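# Four arms stack four empty cartons in two crossed layers

## Task

Build a stack of all four empty cartons at the centre of the table: a bottom layer of two cartons lying next to each other, and a top layer of two cartons laid crosswise over that pair, without squashing any carton.

## Robot and tools

Robots: four identical i2rt Big YAM arms named arm1, arm2, arm3 and arm4. Each has six revolute joints, a two-finger gripper and a camera on the wrist. The reach is about 1.0 m from the joint1 axis. Feet, in metres in the scene frame, each facing along its own +x: arm1 at (0.616, -0.593, 0.915), arm2 at (0.630, 0.561, 0.990), arm3 at (-0.613, 0.528, 0.902), arm4 at (-0.533, -0.636, 0.954). So arm1 and arm2 sit on the +x side, arm3 and arm4 on the -x side, with the cartons' goal spot near the table centre between them. Room cameras: cam_a, cam_b, cam_near_a, cam_near_b. Wrist cameras: arm1_cam_wrist to arm4_cam_wrist.

Frame: one shared scene frame, origin on the floor, +z up, metres. The reported hand is the point between the finger pads, roughly 1 cm short of the tips. The fingers point along the hand's +z axis and the gripper opens along its y axis. hand_target is the hand pose that the currently held joint targets would give; under load the real hand may stop short. Printed positions get less accurate at long reach.

move: one action for any subset of arms, plus an optional cameras list. Each arm's part is a separate object keyed by the arm's name; an arm you omit gets nothing new but may keep pushing toward an old target. Inside an arm's part:
- joints: absolute joint targets by name. joint1_rad -2.879..2.879 (rotation about the foot, positive is counter-clockwise seen from above), joint2_rad 0..3.141 (shoulder), joint3_rad 0..3.019 (elbow), joint4_rad -1.692..1.57 (hand pitch, positive raises the fingers), joint5_rad -1.57..1.57 (sideways swing, positive to the arm's right), joint6_rad -2.094..2.094 (roll, positive is clockwise seen from behind). All of these are in radians. gripper_m is the fingertip gap in metres, 0..0.093.
- target: an absolute hand pose [x, y, z, qw, qx, qy, qz] in the scene frame, metres plus a wxyz quaternion. The hand follows a straight line from its current hand_target to that pose. When target is given, joints may only contain gripper_m.
- speed: top speed of that straight path, 0.002..0.5 m/s (default 0.25); turning is capped at twice this in rad/s. It is only accepted together with target.
- min_time_s: 0.1..8 s, the shortest duration for this arm's joint motions; use it with joints.
cameras: list of names, ["all"], or []; unknown names invalidate the call. A move with no action returns the full state, the scene number and all images.

Timing: all motions of one action start at once. All hand paths in one action finish together, paced by the slowest. A path takes 0.5 to 10 s and stops short if longer; an action lasts at most 15 s. Each step the controller limits the commanded pose to within 100 mm and 20 degrees of the measured one. Expect the hand to lag, drift, overshoot speed near full stretch, and end a centimetre or more off. Joint moves can swing the hand widely. Paths do not avoid objects or other arms.

Results: per-arm state (joint_positions, joint velocities in rad/s and m/s, joint torques in N m, hand, hand_target), joint_status and hand_status, a move line such as 'move: arm1 done; arm2 time_out', and a pictures line giving image order. Arms not in the action appear under 'as last shown' with 'not commanded' statuses. Status words: done; off_target (came to rest away from target, maybe still pushing); time_out (each joint then holds a target close to where it was and keeps pushing; send its reported position to relax it); not_followed or 'pose unreachable'/'joint command not followed' (a safety check withheld the targets; the arm may retry until new targets are sent). on_its_own lists uncommanded motion; 'held at' is a target, not a reading. Torques 3 and 4 wrap at ±28 N m.

Gripper: closed on nothing reads 0.000..0.003. Gripping a rigid part it reads up to 0.005 below the part's width (or up to 0.002 above). Slightly under the touch reading the grip is light; about 0.005 lower it is at full force (about 50 to 64 N per pad). Cartons are empty and can be crushed: command only a little below the width read at contact. Release by commanding well above the reading.

wait: seconds 0..10, optional cameras; nothing new is commanded. zoom_image: camera plus region [x0, y0, x1, y1] in pixels of that camera's latest image, at most 504 by 504. read_manual: section "licences" returns licence texts only. finished_scene: scene (this scene's number); call it last, once the stack stands on its own.

Avoid: arms pressing against each other (including one gripper closing on another's fingers), which fails the scene; hard hits on fixed or heavy things; dropping cartons from height or releasing them while moving; knocking anything out of the work area. Objects may occasionally get a small push. Motors heat when holding loads, staying stretched, or pushing at something unreachable; a MOTOR HOT line warns at 85 °C, and at 100 °C the arm goes limp for 30 to 60 s with an OVER-TEMPERATURE FAULT, afterwards showing limit_stop_at_motor_heat, which means you should resend targets. While you think, arms hold their last command.

Each tool is called after "Request:" as name(argument=value, ...), one argument or row to a line, values as JSON.

## Session

Request:
move(
  cameras=["all"],
)

Scene clock: 0.00 s.
Joint torques (N m): no reading
Heat: arm1: hottest joint1_rad 40 °C; arm2: hottest joint6_rad 40 °C; arm3: hottest joint1_rad 38 °C; arm4: hottest joint1_rad 44 °C.
Joint velocities: within noise
arm1.joint_positions: joint1_rad=+0.179 joint2_rad=+0.617 joint3_rad=+1.406 joint4_rad=-1.417 joint5_rad=+0.111 joint6_rad=+0.340 gripper_m=+0.09396
arm1.joint_status: not commanded
arm1.hand: x=+0.4488 y=-0.4458 z=+1.4458 quat_wxyz=(-0.114, +0.775, -0.438, -0.441) (m; scene frame)
arm1.hand_target: x=+0.4505 y=-0.4470 z=+1.4581 quat_wxyz=(-0.116, +0.769, -0.435, -0.454) (m; scene frame)
arm1.hand_status: not commanded
arm2.joint_positions: joint1_rad=+0.227 joint2_rad=+0.633 joint3_rad=+1.333 joint4_rad=-1.225 joint5_rad=+0.246 joint6_rad=-0.317 gripper_m=+0.09396
arm2.joint_status: not commanded
arm2.hand: x=+0.4552 y=+0.3696 z=+1.5254 quat_wxyz=(-0.061, -0.719, -0.473, +0.506) (m; scene frame)
arm2.hand_target: x=+0.4565 y=+0.3716 z=+1.5387 quat_wxyz=(-0.066, -0.714, -0.467, +0.518) (m; scene frame)
arm2.hand_status: not commanded
arm3.joint_positions: joint1_rad=+0.178 joint2_rad=+0.626 joint3_rad=+1.315 joint4_rad=-1.505 joint5_rad=+0.218 joint6_rad=+0.357 gripper_m=+0.09396
arm3.joint_status: not commanded
arm3.hand: x=-0.4782 y=+0.3534 z=+1.3744 quat_wxyz=(-0.342, -0.512, -0.770, +0.165) (m; scene frame)
arm3.hand_target: x=-0.4791 y=+0.3541 z=+1.3875 quat_wxyz=(-0.356, -0.511, -0.765, +0.167) (m; scene frame)
arm3.hand_status: not commanded
arm4.joint_positions: joint1_rad=-0.391 joint2_rad=+0.618 joint3_rad=+1.439 joint4_rad=-1.280 joint5_rad=-0.275 joint6_rad=+0.302 gripper_m=+0.09396
arm4.joint_status: not commanded
arm4.hand: x=-0.3703 y=-0.4693 z=+1.5318 quat_wxyz=(-0.420, +0.196, -0.821, -0.333) (m; scene frame)
arm4.hand_target: x=-0.3731 y=-0.4712 z=+1.5415 quat_wxyz=(-0.429, +0.196, -0.815, -0.337) (m; scene frame)
arm4.hand_status: not commanded
pictures: arm1_cam_wrist, arm2_cam_wrist, arm3_cam_wrist, arm4_cam_wrist, cam_a, cam_b, cam_near_a, cam_near_b

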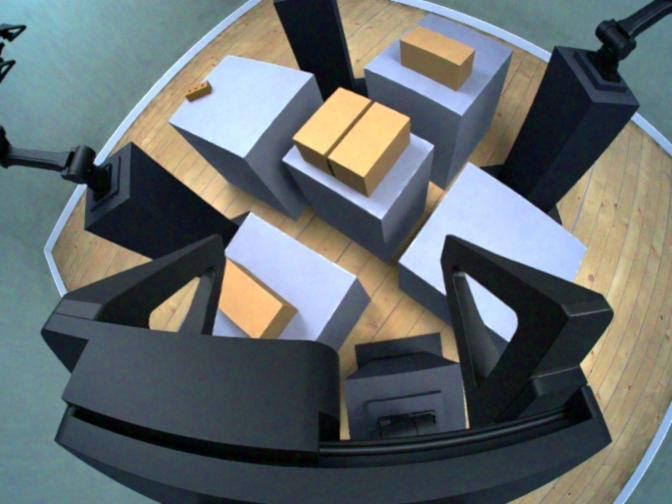

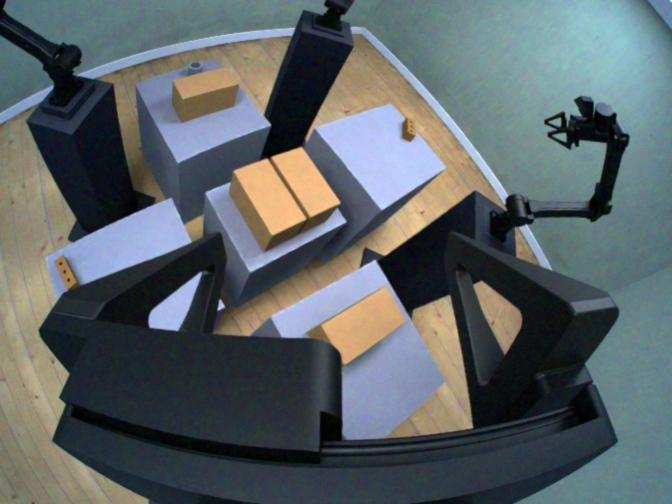

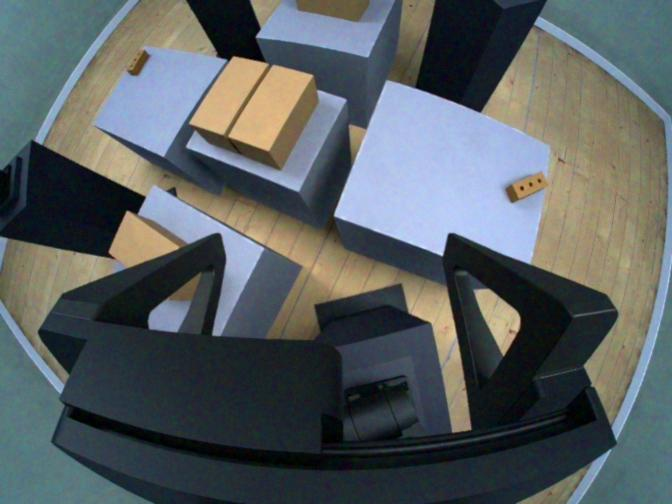

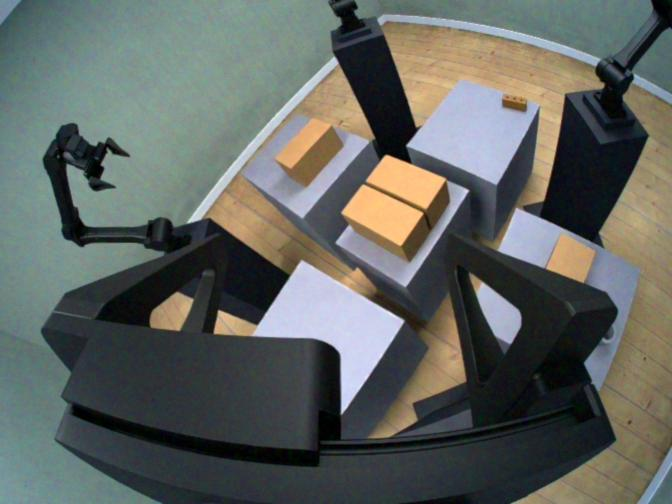

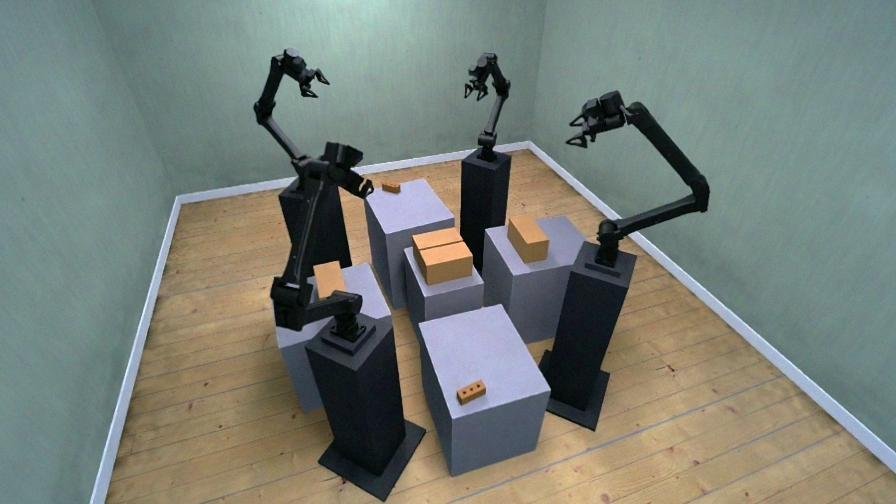

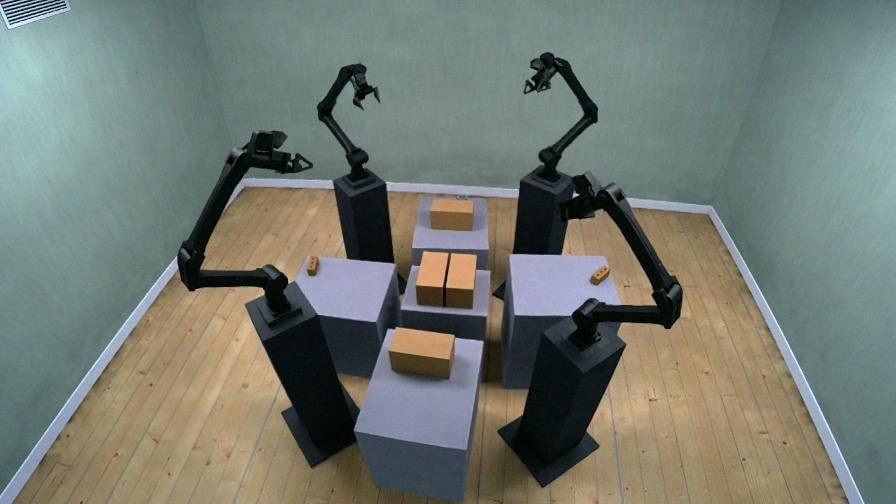

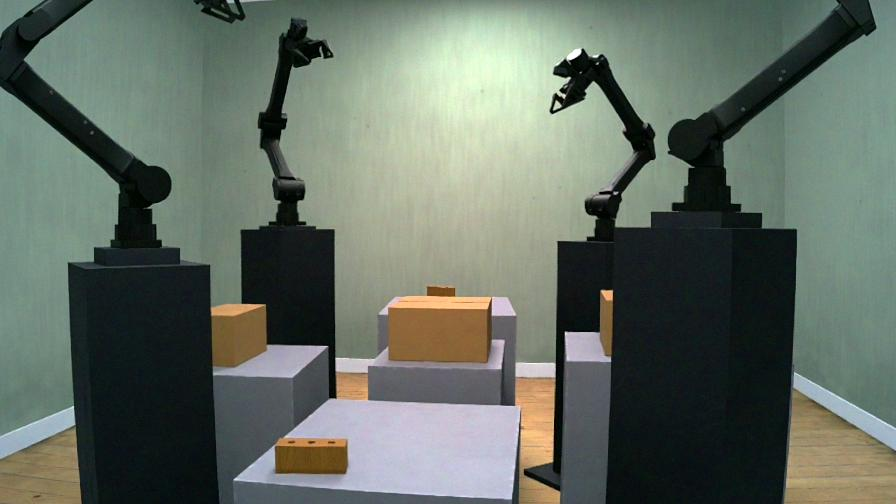

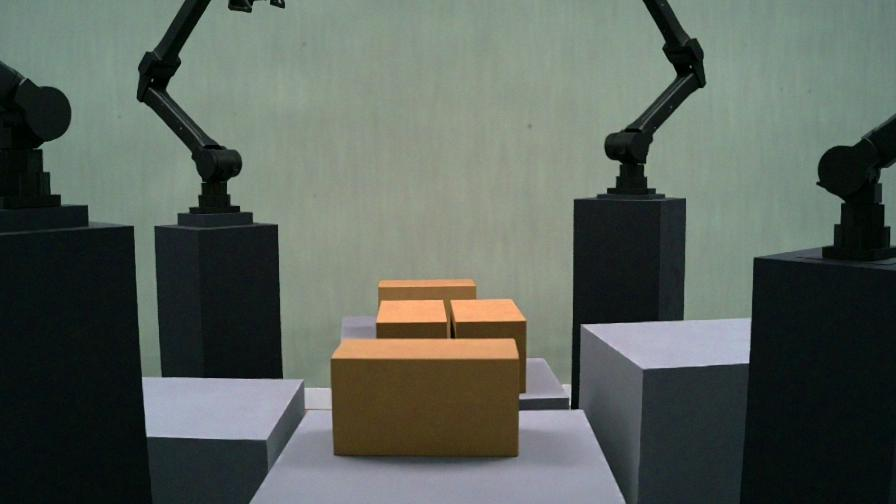

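Request:
zoom_image(
  camera="cam_b",
  region=[330, 190, 530, 400],
)

Request:
zoom_image(
  camera="cam_a",
  region=[290, 190, 590, 350],
)

Request:
zoom_image(
  camera="cam_near_a",
  region=[200, 270, 620, 420],
)

Request:
zoom_image(
  camera="cam_near_b",
  region=[300, 260, 620, 480],
)

Scaled by 2.400 from the camera's 896x504 image, which has a finer 1280x720 frame.

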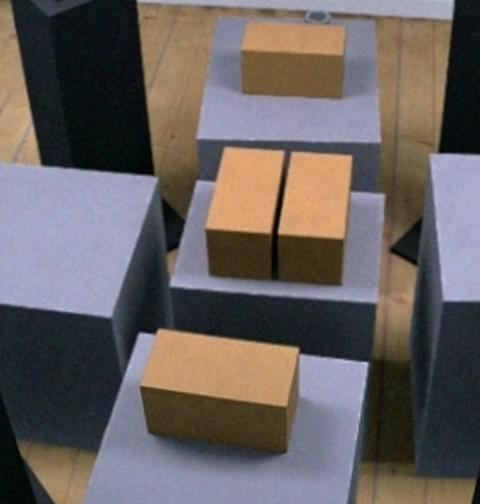

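Scaled by 1.680 from the camera's 896x504 image, which has a finer 1280x720 frame.

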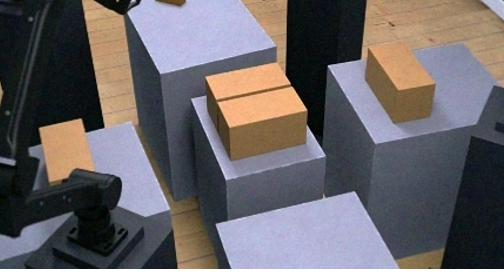

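Scaled by 1.200 from the camera's 896x504 image, which has a finer 1280x720 frame.

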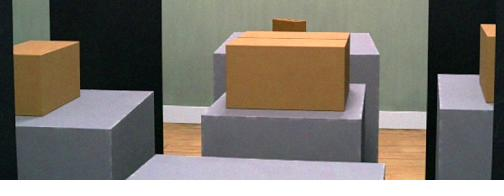

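Scaled by 1.575 from the camera's 896x504 image, which has a finer 1280x720 frame.

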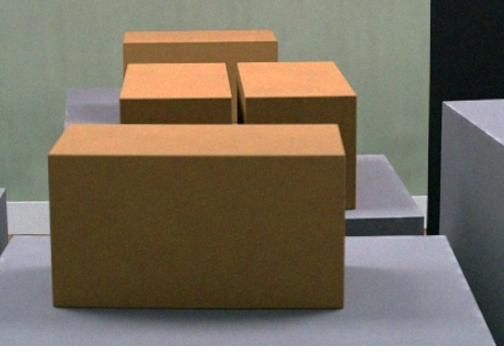

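Request:
zoom_image(
  camera="arm2_cam_wrist",
  region=[200, 130, 470, 400],
)

Request:
zoom_image(
  camera="arm3_cam_wrist",
  region=[60, 20, 420, 350],
)

Request:
zoom_image(
  camera="arm1_cam_wrist",
  region=[160, 10, 500, 350],
)

Request:
zoom_image(
  camera="arm4_cam_wrist",
  region=[240, 90, 640, 380],
)

Scaled by 1.867 from the camera's 672x504 image, which has a finer 960x720 frame.

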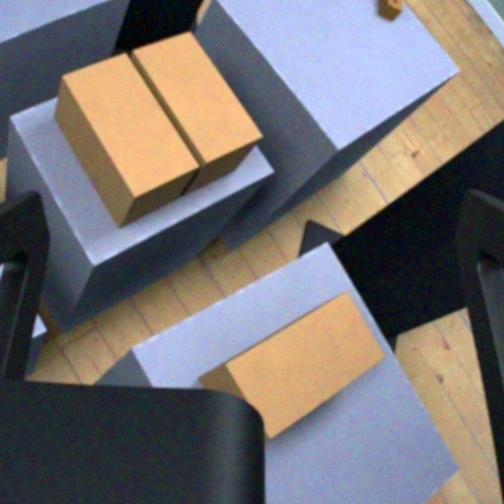

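Scaled by 1.400 from the camera's 672x504 image, which has a finer 960x720 frame.

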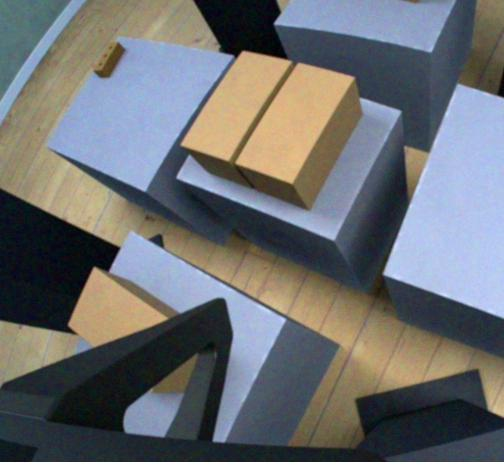

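Scaled by 1.482 from the camera's 672x504 image, which has a finer 960x720 frame.

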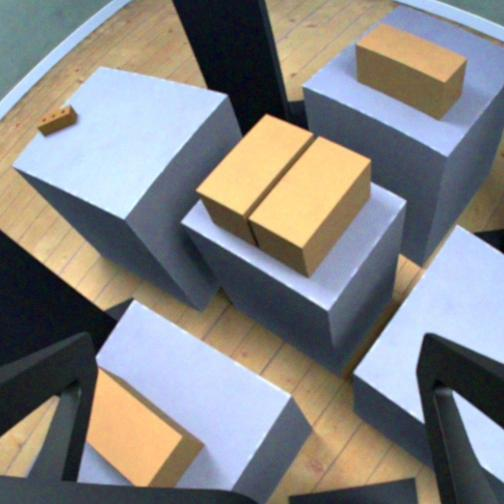

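Scaled by 1.260 from the camera's 672x504 image, which has a finer 960x720 frame.

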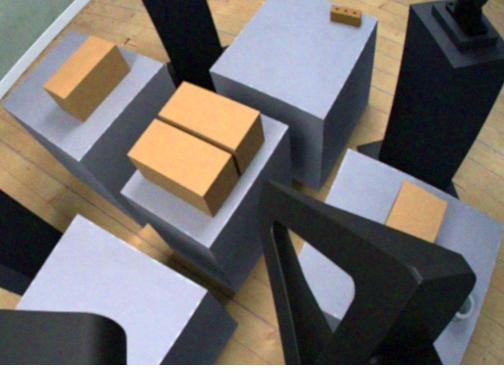

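Request:
move(
  arm2={"target":[0.30,0.51,0.92,0,0.9239,0,-0.3827],"speed":0.3},
  arm3={"target":[-0.25,0.51,0.92,0.3827,0,0.9239,0],"speed":0.3},
  arm1={"target":[0.30,-0.48,0.92,0,0.9239,0,-0.3827],"speed":0.3},
  arm4={"target":[-0.26,-0.48,0.92,0.3827,0,0.9239,0],"speed":0.3},
  cameras=["all"],
)

Scene clock: 23.30 s.
Joint torques (N m): arm1=[1.32 -2.61 6.16 1.91 -0.27 0.08] | arm2=[-0.09 -4.19 2.62 2.52 -0.03 -0.16] | arm3=[1.14 -4.95 7.47 1.99 -0.12 0.05] | arm4=[-1.03 -4.54 6.56 1.52 0.45 -0.25]
Heat: arm1: hottest joint1_rad 39 °C; arm2: hottest joint6_rad 39 °C; arm3: hottest joint1_rad 37 °C; arm4: hottest joint1_rad 43 °C.
move: arm1 off_target; arm2 done; arm3 off_target; arm4 off_target
Joint velocities: within noise
arm1.joint_positions: joint1_rad=+0.266 joint2_rad=+1.269 joint3_rad=+0.224 joint4_rad=+0.157 joint5_rad=-0.360 joint6_rad=-0.389 gripper_m=+0.09396
arm1.joint_status: not commanded
arm1.hand: x=+0.3147 y=-0.4819 z=+0.9128 quat_wxyz=(+0.003, +0.929, -0.012, -0.370) (m; scene frame)
arm1.hand_target: x=+0.3007 y=-0.4803 z=+0.9204 quat_wxyz=(+0.000, +0.924, +0.000, -0.383) (m; scene frame)
arm1.hand_status: off_target (0.016 m and 2.1 deg from the pose sent, 0.548 m and 55.5 deg at the start)
arm2.joint_positions: joint1_rad=-0.502 joint2_rad=+1.768 joint3_rad=+0.185 joint4_rad=+0.754 joint5_rad=+0.177 joint6_rad=+0.185 gripper_m=+0.09396
arm2.joint_status: not commanded
arm2.hand: x=+0.3083 y=+0.5090 z=+0.9186 quat_wxyz=(+0.001, -0.927, -0.001, +0.374) (m; scene frame)
arm2.hand_target: x=+0.3001 y=+0.5100 z=+0.9201 quat_wxyz=(+0.000, -0.924, +0.000, +0.383) (m; scene frame)
arm2.hand_status: done (0.008 m and 1.1 deg from the pose sent, 0.640 m and 61.9 deg at the start; pose on its path clipped on 6 of 114 steps)
arm3.joint_positions: joint1_rad=+0.823 joint2_rad=+1.271 joint3_rad=+0.261 joint4_rad=+0.183 joint5_rad=-0.043 joint6_rad=-0.045 gripper_m=+0.09396
arm3.joint_status: not commanded
arm3.hand: x=-0.2678 y=+0.5067 z=+0.9094 quat_wxyz=(-0.366, -0.010, -0.931, +0.001) (m; scene frame)
arm3.hand_target: x=-0.2508 y=+0.5101 z=+0.9206 quat_wxyz=(-0.383, +0.000, -0.924, +0.000) (m; scene frame)
arm3.hand_status: off_target (0.021 m and 2.4 deg from the pose sent, 0.532 m and 65.1 deg at the start)
arm4.joint_positions: joint1_rad=-0.164 joint2_rad=+1.466 joint3_rad=+0.198 joint4_rad=+0.273 joint5_rad=+0.540 joint6_rad=+0.648 gripper_m=+0.09396
arm4.joint_status: not commanded
arm4.hand: x=-0.2732 y=-0.4872 z=+0.9166 quat_wxyz=(-0.375, +0.007, -0.927, +0.004) (m; scene frame)
arm4.hand_target: x=-0.2604 y=-0.4803 z=+0.9206 quat_wxyz=(-0.383, +0.000, -0.924, +0.000) (m; scene frame)
arm4.hand_status: off_target (0.015 m and 1.3 deg from the pose sent, 0.622 m and 46.3 deg at the start)
pictures: arm1_cam_wrist, arm2_cam_wrist, arm3_cam_wrist, arm4_cam_wrist, cam_a, cam_b, cam_near_a, cam_near_b
camera_calibration:
arm1_cam_wrist: T_world_to_cam=[[0.00801861, 0.999918, -0.00999087, 0.48807], [0.989681, -0.00936514, -0.142981, -0.182048], [-0.143063, -0.00874127, -0.989675, 1.06856], [0, 0, 0, 1]] pos_world=[0.329128, -0.480394, 1.03638]
arm2_cam_wrist: T_world_to_cam=[[-0.00371196, 0.999993, 0.000846638, -0.508078], [0.98805, 0.00379809, -0.154087, -0.159976], [-0.154089, 0.000264555, -0.988057, 1.08016], [0, 0, 0, 1]] pos_world=[0.322618, 0.508396, 1.04303]
arm3_cam_wrist: T_world_to_cam=[[-0.015374, -0.999881, -0.0015901, 0.50354], [-0.989894, 0.0154447, -0.140964, -0.140384], [0.140972, -0.000593158, -0.990013, 1.06126], [0, 0, 0, 1]] pos_world=[-0.280832, 0.506278, 1.03167]
arm4_cam_wrist: T_world_to_cam=[[0.0195335, -0.999656, 0.0175134, -0.500727], [-0.988391, -0.0219473, -0.15034, -0.139268], [0.150672, -0.0143734, -0.988479, 1.0629], [0, 0, 0, 1]] pos_world=[-0.288019, -0.488333, 1.03849]

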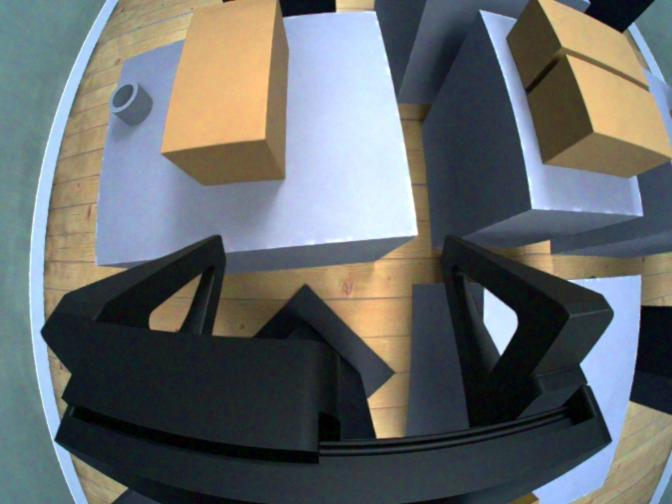

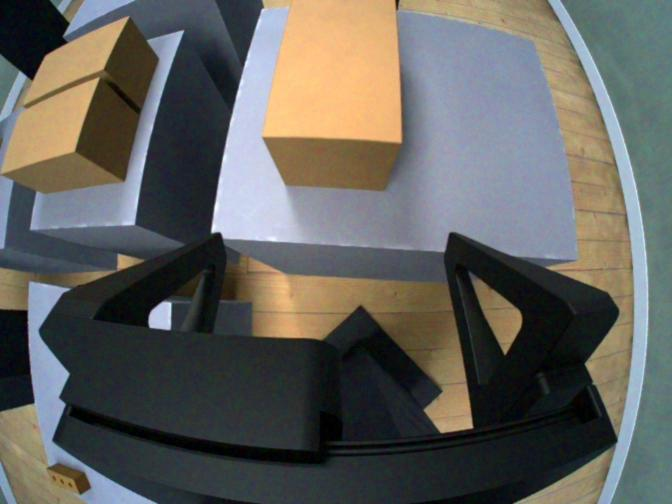

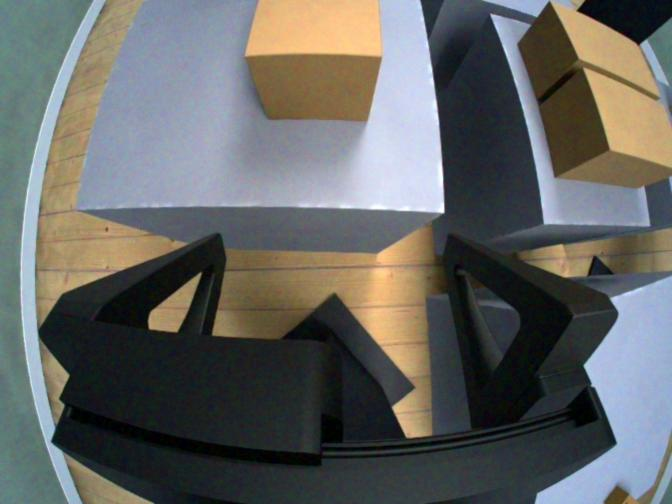

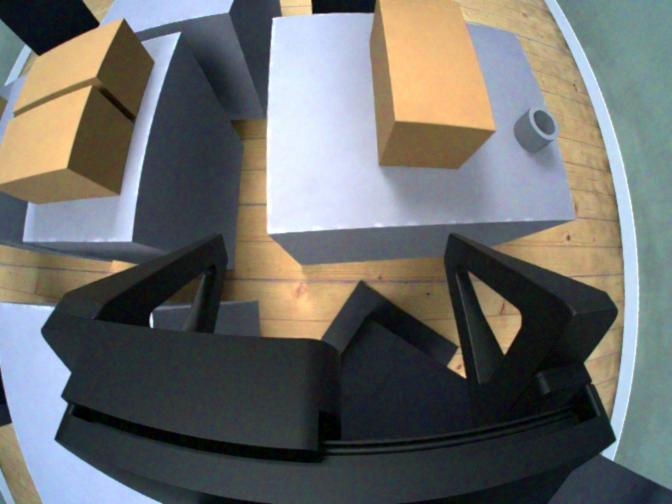

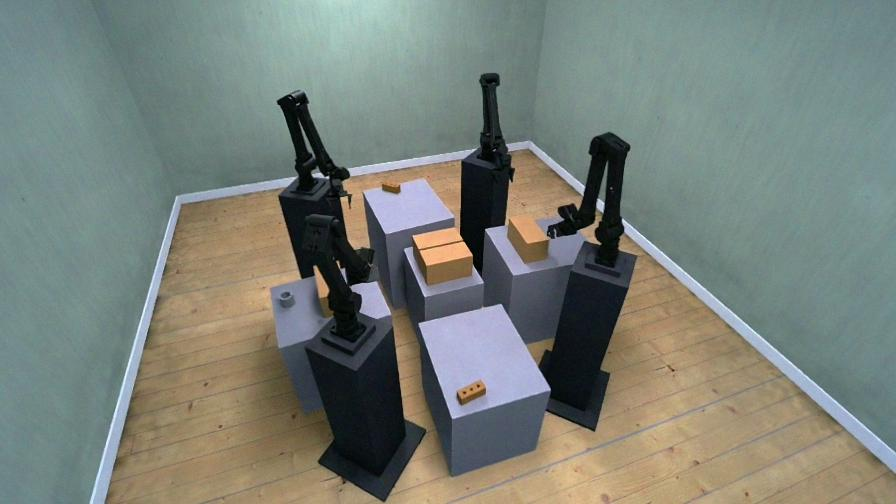

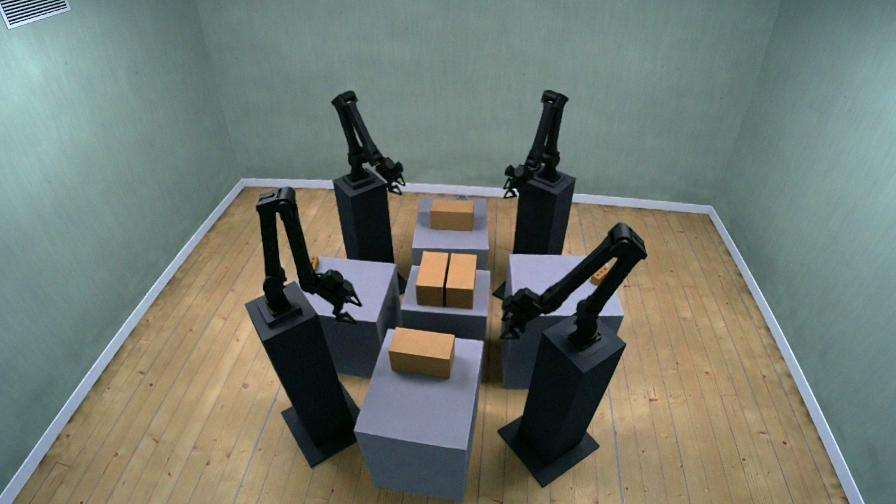

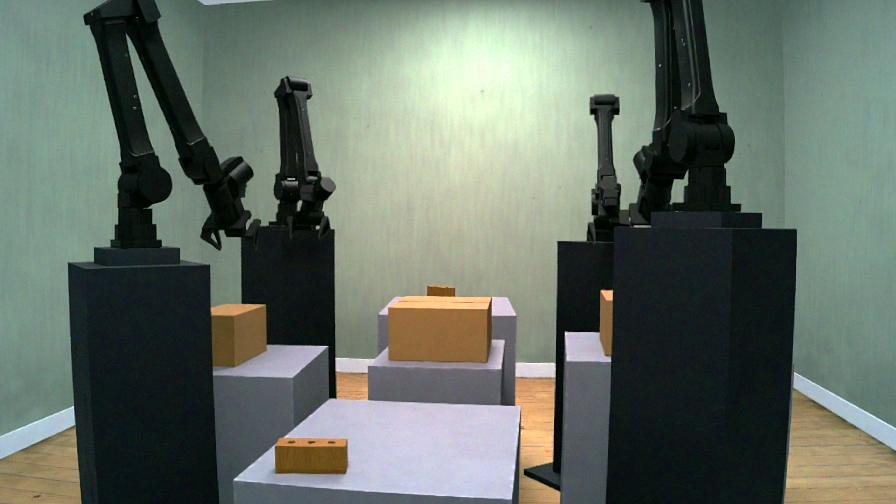

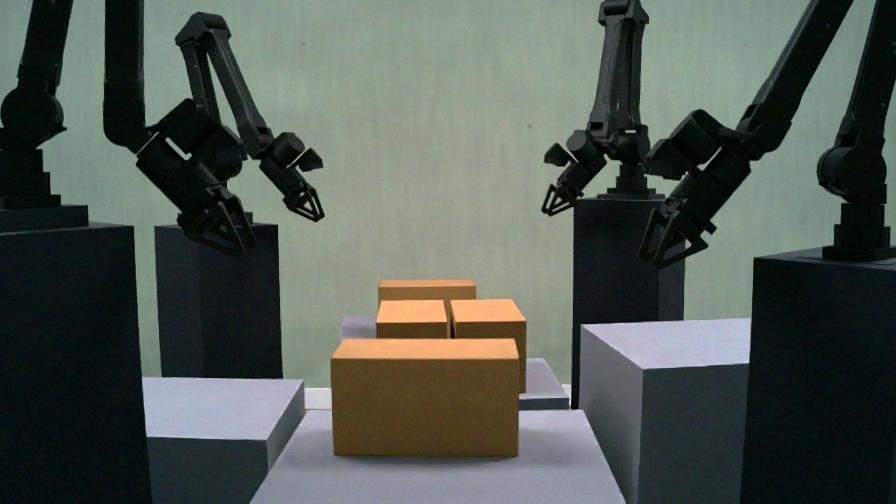

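Request:
move(
  arm2={"target":[0.217,0.510,0.718,0,0.9239,0,-0.3827],"speed":0.2},
  arm3={"target":[-0.098,0.528,0.724,0.3827,0,0.9239,0],"speed":0.2},
  arm1={"target":[0.207,-0.618,0.668,0,0.9239,0,-0.3827],"speed":0.2},
  arm4={"target":[-0.132,-0.618,0.666,0.3827,0,0.9239,0],"speed":0.2},
  cameras=["all"],
)

Scene clock: 30.63 s.
Joint torques (N m): arm1=[0.97 -9 -1.21 2.07 0.18 0.15] | arm2=[-0.09 -9.7 -1.14 2.65 -0.08 -0.11] | arm3=[1.32 -13.39 2.5 2.04 0.23 0.22] | arm4=[-0.73 -11.46 -1.7 1.84 0.07 -0.25]
Heat: arm1: hottest joint1_rad 39 °C; arm2: hottest joint6_rad 39 °C; arm3: hottest joint1_rad 37 °C; arm4: hottest joint1_rad 43 °C.
move: arm1 done; arm2 done; arm3 done; arm4 done
Joint velocities: within noise
arm1.joint_positions: joint1_rad=+0.886 joint2_rad=+2.540 joint3_rad=+0.601 joint4_rad=+1.139 joint5_rad=+0.060 joint6_rad=+0.055 gripper_m=+0.09396
arm1.joint_status: not commanded
arm1.hand: x=+0.2086 y=-0.6132 z=+0.6697 quat_wxyz=(-0.002, +0.926, -0.002, -0.377) (m; scene frame)
arm1.hand_target: x=+0.2072 y=-0.6180 z=+0.6679 quat_wxyz=(+0.000, +0.924, +0.000, -0.382) (m; scene frame)
arm1.hand_status: done (0.005 m and 0.8 deg from the pose sent, 0.300 m and 2.1 deg at the start)
arm2.joint_positions: joint1_rad=-0.571 joint2_rad=+2.621 joint3_rad=+0.669 joint4_rad=+1.137 joint5_rad=+0.129 joint6_rad=+0.136 gripper_m=+0.09396
arm2.joint_status: not commanded
arm2.hand: x=+0.2197 y=+0.5067 z=+0.7193 quat_wxyz=(-0.001, -0.926, +0.000, +0.376) (m; scene frame)
arm2.hand_target: x=+0.2172 y=+0.5100 z=+0.7180 quat_wxyz=(+0.000, -0.924, +0.000, +0.382) (m; scene frame)
arm2.hand_status: done (0.004 m and 0.8 deg from the pose sent, 0.220 m and 1.1 deg at the start)
arm3.joint_positions: joint1_rad=+0.892 joint2_rad=+2.256 joint3_rad=+0.741 joint4_rad=+0.704 joint5_rad=+0.000 joint6_rad=-0.010 gripper_m=+0.09396
arm3.joint_status: not commanded
arm3.hand: x=-0.1062 y=+0.5218 z=+0.7230 quat_wxyz=(-0.373, -0.002, -0.928, +0.002) (m; scene frame)
arm3.hand_target: x=-0.0983 y=+0.5281 z=+0.7241 quat_wxyz=(-0.383, +0.000, -0.924, +0.000) (m; scene frame)
arm3.hand_status: done (0.010 m and 1.3 deg from the pose sent, 0.252 m and 2.4 deg at the start)
arm4.joint_positions: joint1_rad=-0.912 joint2_rad=+2.677 joint3_rad=+0.665 joint4_rad=+1.225 joint5_rad=+0.051 joint6_rad=+0.056 gripper_m=+0.09396
arm4.joint_status: not commanded
arm4.hand: x=-0.1300 y=-0.6136 z=+0.6727 quat_wxyz=(-0.383, +0.001, -0.924, -0.003) (m; scene frame)
arm4.hand_target: x=-0.1322 y=-0.6179 z=+0.6661 quat_wxyz=(-0.383, +0.000, -0.924, +0.000) (m; scene frame)
arm4.hand_status: done (0.008 m and 0.3 deg from the pose sent, 0.316 m and 1.3 deg at the start)
pictures: arm1_cam_wrist, arm2_cam_wrist, arm3_cam_wrist, arm4_cam_wrist, cam_a, cam_b, cam_near_a, cam_near_b
camera_calibration:
arm1_cam_wrist: T_world_to_cam=[[-0.00694287, 0.999941, 0.00831353, 0.608679], [0.987474, 0.00816633, -0.157568, -0.0920224], [-0.157627, 0.00711542, -0.987473, 0.822921], [0, 0, 0, 1]] pos_world=[0.22481, -0.613748, 0.793053]
arm2_cam_wrist: T_world_to_cam=[[-0.00275465, 0.999994, -0.00230309, -0.503803], [0.987166, 0.00235155, -0.159682, -0.0981823], [-0.159675, -0.0027134, -0.987166, 0.87166], [0, 0, 0, 1]] pos_world=[0.234717, 0.506395, 0.843635]
arm3_cam_wrist: T_world_to_cam=[[-0.001389, -0.999981, 0.00604707, 0.516849], [-0.98773, 0.000427593, -0.15617, 0.0122406], [0.156165, -0.00618979, -0.987712, 0.856795], [0, 0, 0, 1]] pos_world=[-0.120993, 0.522137, 0.845052]
arm4_cam_wrist: T_world_to_cam=[[0.0131705, -0.999913, 0.000443571, -0.615048], [-0.985698, -0.0130577, -0.168017, -0.0194915], [0.168008, 0.00177563, -0.985784, 0.80874], [0, 0, 0, 1]] pos_world=[-0.146987, -0.616686, 0.794241]

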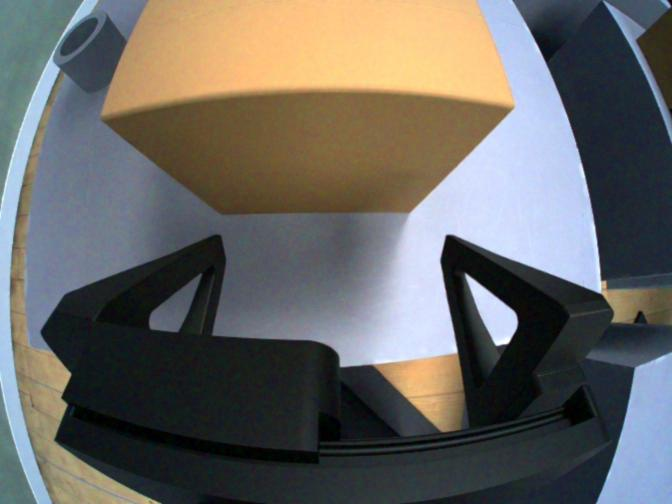

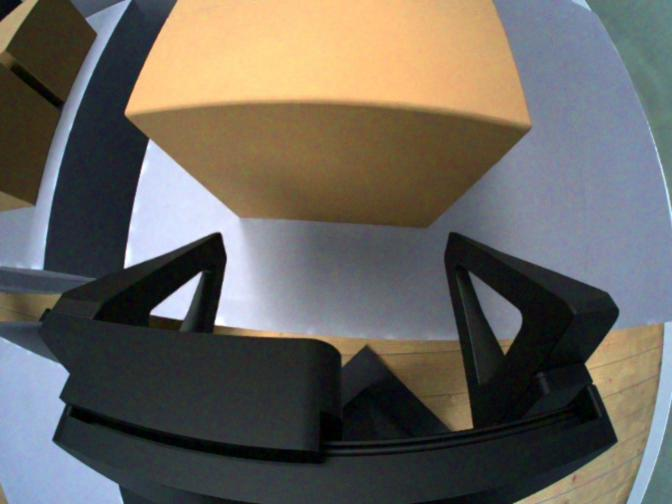

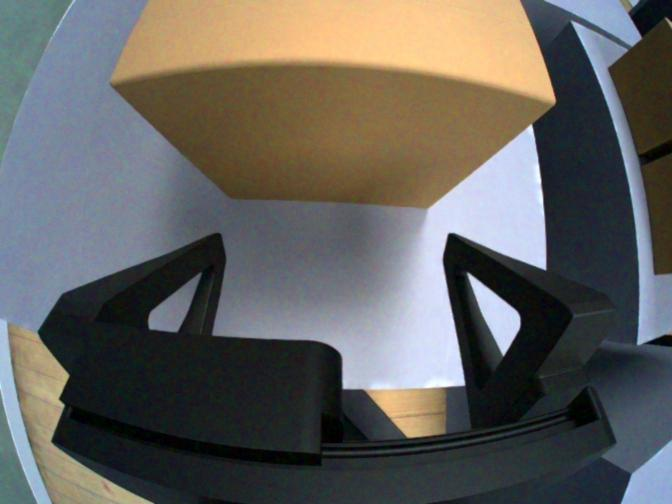

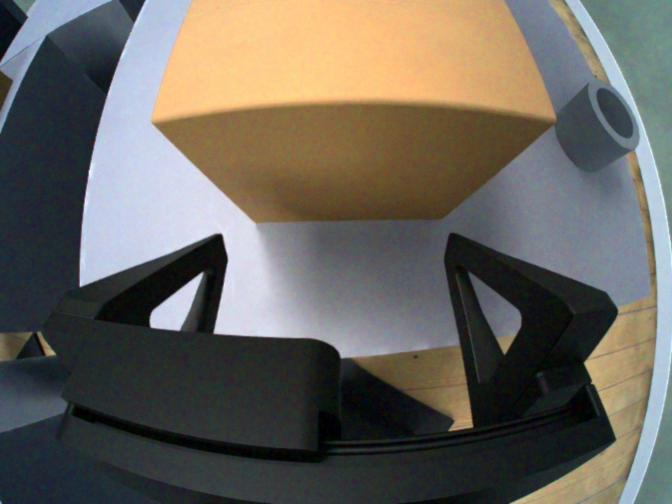

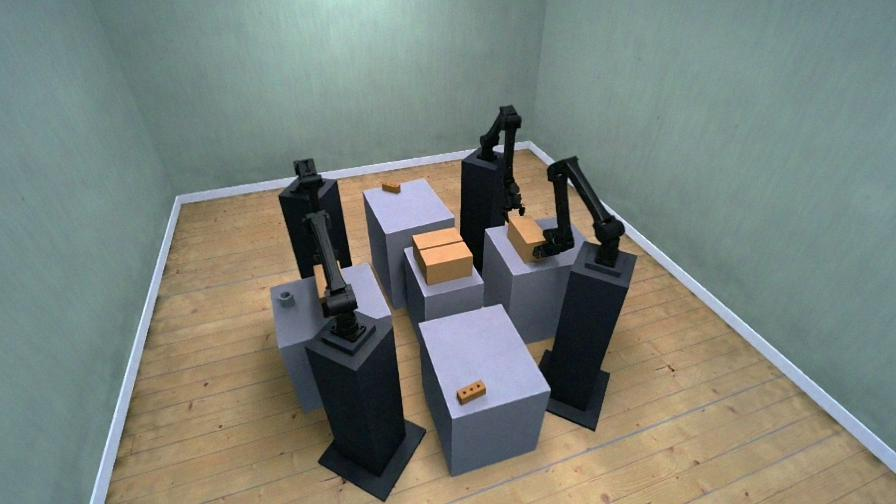

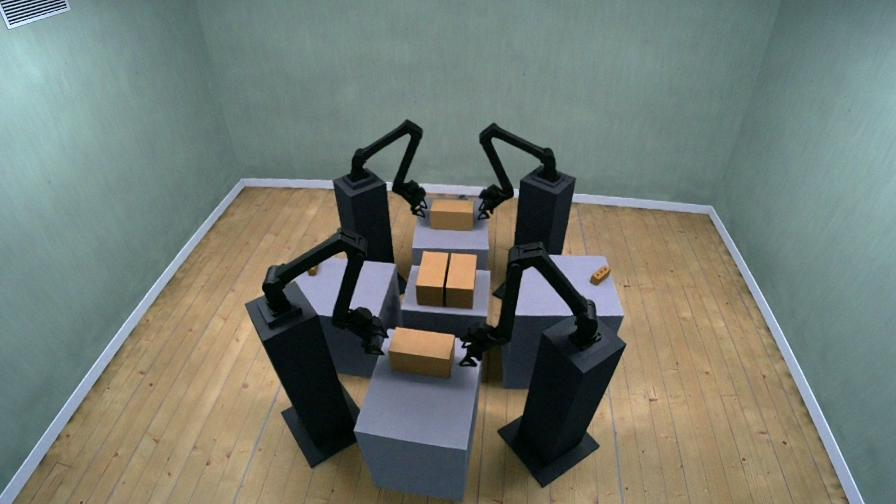

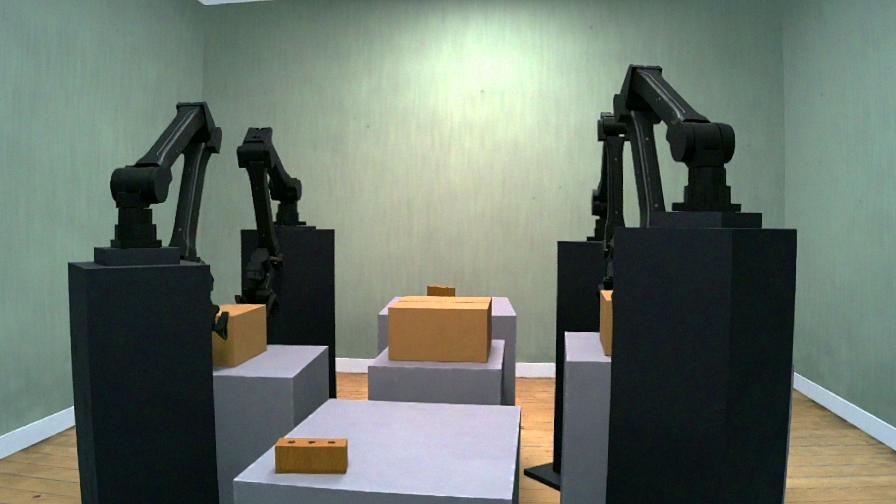

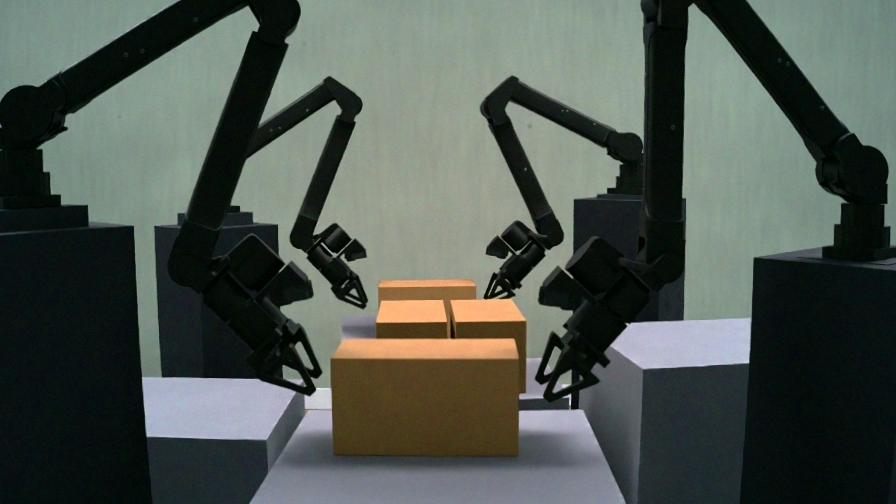

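Request:
move(
  arm2={"target":[0.182,0.508,0.705,0,0.9239,0,-0.3827],"speed":0.06},
  arm3={"target":[-0.060,0.530,0.708,0.3827,0,0.9239,0],"speed":0.06},
  arm1={"target":[0.172,-0.628,0.658,0,0.9239,0,-0.3827],"speed":0.06},
  arm4={"target":[-0.100,-0.628,0.652,0.3827,0,0.9239,0],"speed":0.06},
  cameras=["arm1_cam_wrist","arm2_cam_wrist","arm3_cam_wrist","arm4_cam_wrist","cam_near_b"],
)

Scene clock: 34.27 s.
Joint torques (N m): arm1=[1.14 -10.23 0.06 1.26 0.22 0.19] | arm2=[0.21 -10.11 0.31 1.81 -0.15 -0.14] | arm3=[1.49 -14.62 4.05 1.24 0.14 0.2] | arm4=[-1.08 -12.57 -0.34 1.25 0.06 -0.25]
Heat: arm1: hottest joint1_rad 39 °C; arm2: hottest joint6_rad 39 °C; arm3: hottest joint1_rad 37 °C; arm4: hottest joint1_rad 43 °C.
move: arm1 done; arm2 done; arm3 off_target; arm4 done
Joint velocities: within noise
arm1.joint_positions: joint1_rad=+0.906 joint2_rad=+2.540 joint3_rad=+0.685 joint4_rad=+1.059 joint5_rad=+0.074 joint6_rad=+0.067 gripper_m=+0.09396
arm1.joint_status: not commanded
arm1.hand: x=+0.1776 y=-0.6217 z=+0.6602 quat_wxyz=(-0.003, +0.925, -0.001, -0.379) (m; scene frame)
arm1.hand_target: x=+0.1723 y=-0.6280 z=+0.6580 quat_wxyz=(+0.000, +0.924, +0.000, -0.382) (m; scene frame)
arm1.hand_status: done (0.009 m and 0.5 deg from the pose sent, 0.041 m and 0.8 deg at the start)
arm2.joint_positions: joint1_rad=-0.584 joint2_rad=+2.628 joint3_rad=+0.756 joint4_rad=+1.069 joint5_rad=+0.122 joint6_rad=+0.131 gripper_m=+0.09396
arm2.joint_status: not commanded
arm2.hand: x=+0.1874 y=+0.5049 z=+0.7086 quat_wxyz=(-0.002, -0.924, +0.002, +0.382) (m; scene frame)
arm2.hand_target: x=+0.1821 y=+0.5081 z=+0.7051 quat_wxyz=(+0.000, -0.924, +0.000, +0.383) (m; scene frame)
arm2.hand_status: done (0.007 m and 0.4 deg from the pose sent, 0.040 m and 0.8 deg at the start)
arm3.joint_positions: joint1_rad=+0.896 joint2_rad=+2.318 joint3_rad=+0.845 joint4_rad=+0.662 joint5_rad=+0.005 joint6_rad=-0.006 gripper_m=+0.09396
arm3.joint_status: not commanded
arm3.hand: x=-0.0756 y=+0.5224 z=+0.7053 quat_wxyz=(-0.372, -0.003, -0.928, +0.003) (m; scene frame)
arm3.hand_target: x=-0.0605 y=+0.5300 z=+0.7085 quat_wxyz=(-0.383, +0.000, -0.924, +0.000) (m; scene frame)
arm3.hand_status: off_target (0.018 m and 1.4 deg from the pose sent, 0.049 m and 1.3 deg at the start)
arm4.joint_positions: joint1_rad=-0.946 joint2_rad=+2.682 joint3_rad=+0.748 joint4_rad=+1.153 joint5_rad=+0.023 joint6_rad=+0.029 gripper_m=+0.09396
arm4.joint_status: not commanded
arm4.hand: x=-0.1008 y=-0.6213 z=+0.6600 quat_wxyz=(-0.385, +0.002, -0.923, -0.004) (m; scene frame)
arm4.hand_target: x=-0.1002 y=-0.6279 z=+0.6523 quat_wxyz=(-0.383, +0.000, -0.924, +0.000) (m; scene frame)
arm4.hand_status: done (0.010 m and 0.6 deg from the pose sent, 0.039 m and 0.3 deg at the start)
pictures: arm1_cam_wrist, arm2_cam_wrist, arm3_cam_wrist, arm4_cam_wrist, cam_near_b
camera_calibration:
arm1_cam_wrist: T_world_to_cam=[[-0.00835878, 0.999915, 0.00999698, 0.616084], [0.986589, 0.00987629, -0.162927, -0.0581872], [-0.163011, 0.00850104, -0.986588, 0.810048], [0, 0, 0, 1]] pos_world=[0.194604, -0.622343, 0.783544]
arm2_cam_wrist: T_world_to_cam=[[0.00115339, 0.99998, -0.00623068, -0.50013], [0.98535, -0.00219904, -0.170527, -0.0576956], [-0.170538, -0.00594272, -0.985333, 0.858379], [0, 0, 0, 1]] pos_world=[0.203813, 0.505094, 0.832835]
arm3_cam_wrist: T_world_to_cam=[[-0.00463959, -0.999965, 0.00701915, 0.516594], [-0.987957, 0.00349803, -0.154692, 0.0369469], [0.154662, -0.00765232, -0.987938, 0.835341], [0, 0, 0, 1]] pos_world=[-0.0902964, 0.522839, 0.827354]
arm4_cam_wrist: T_world_to_cam=[[0.01715, -0.999853, -0.000854994, -0.621893], [-0.984908, -0.0167464, -0.172269, 0.00757605], [0.172229, 0.00379651, -0.98505, 0.792512], [0, 0, 0, 1]] pos_world=[-0.118367, -0.624683, 0.781437]

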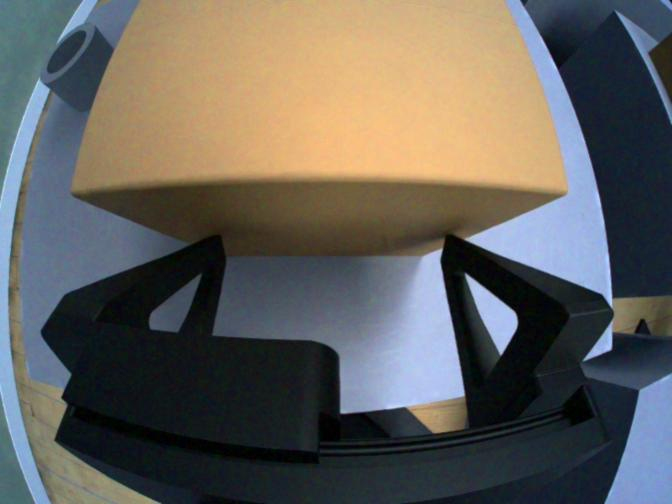

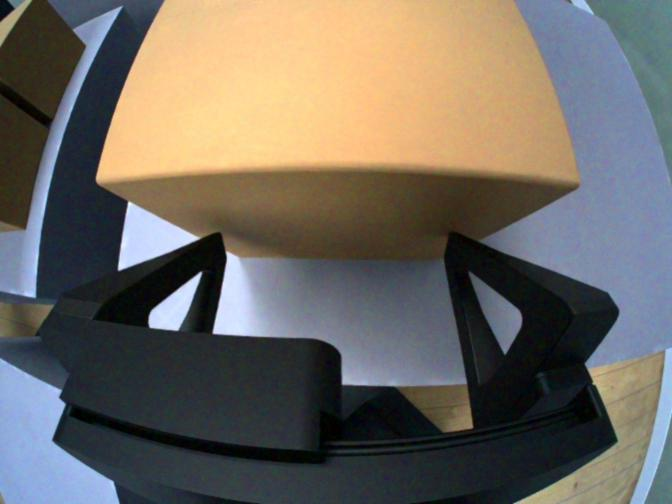

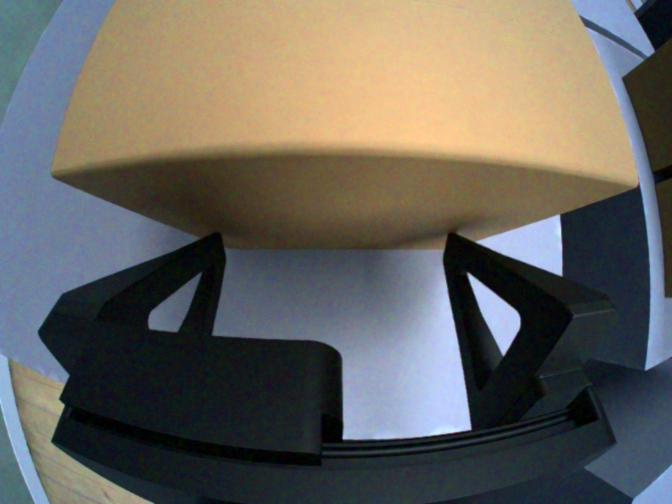

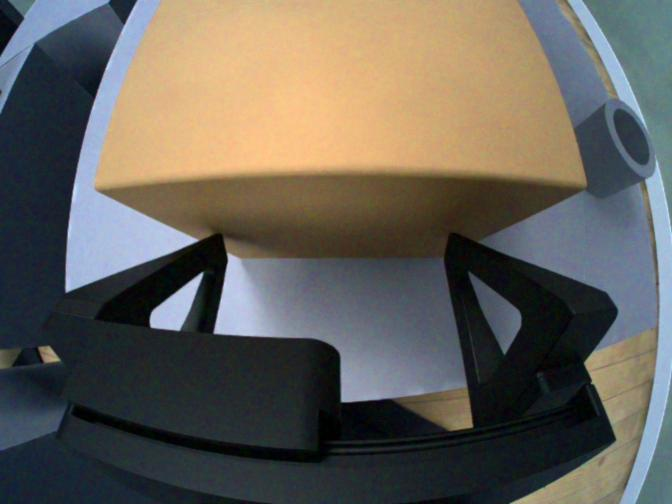

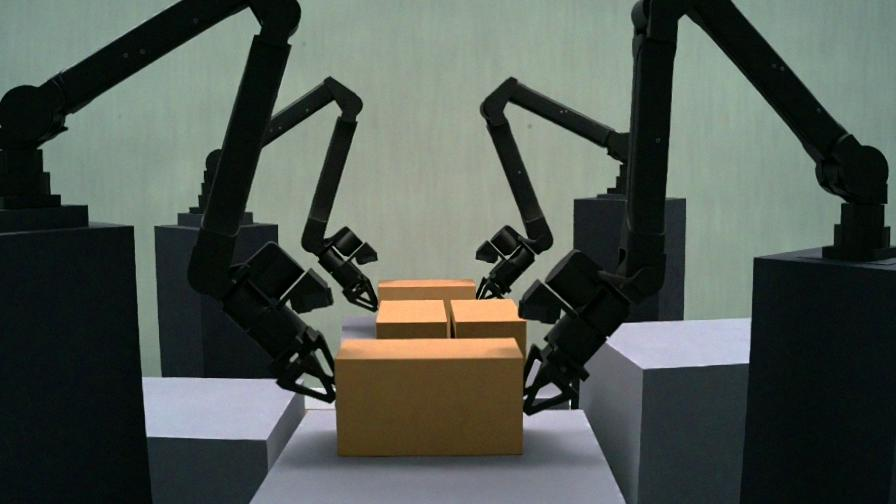

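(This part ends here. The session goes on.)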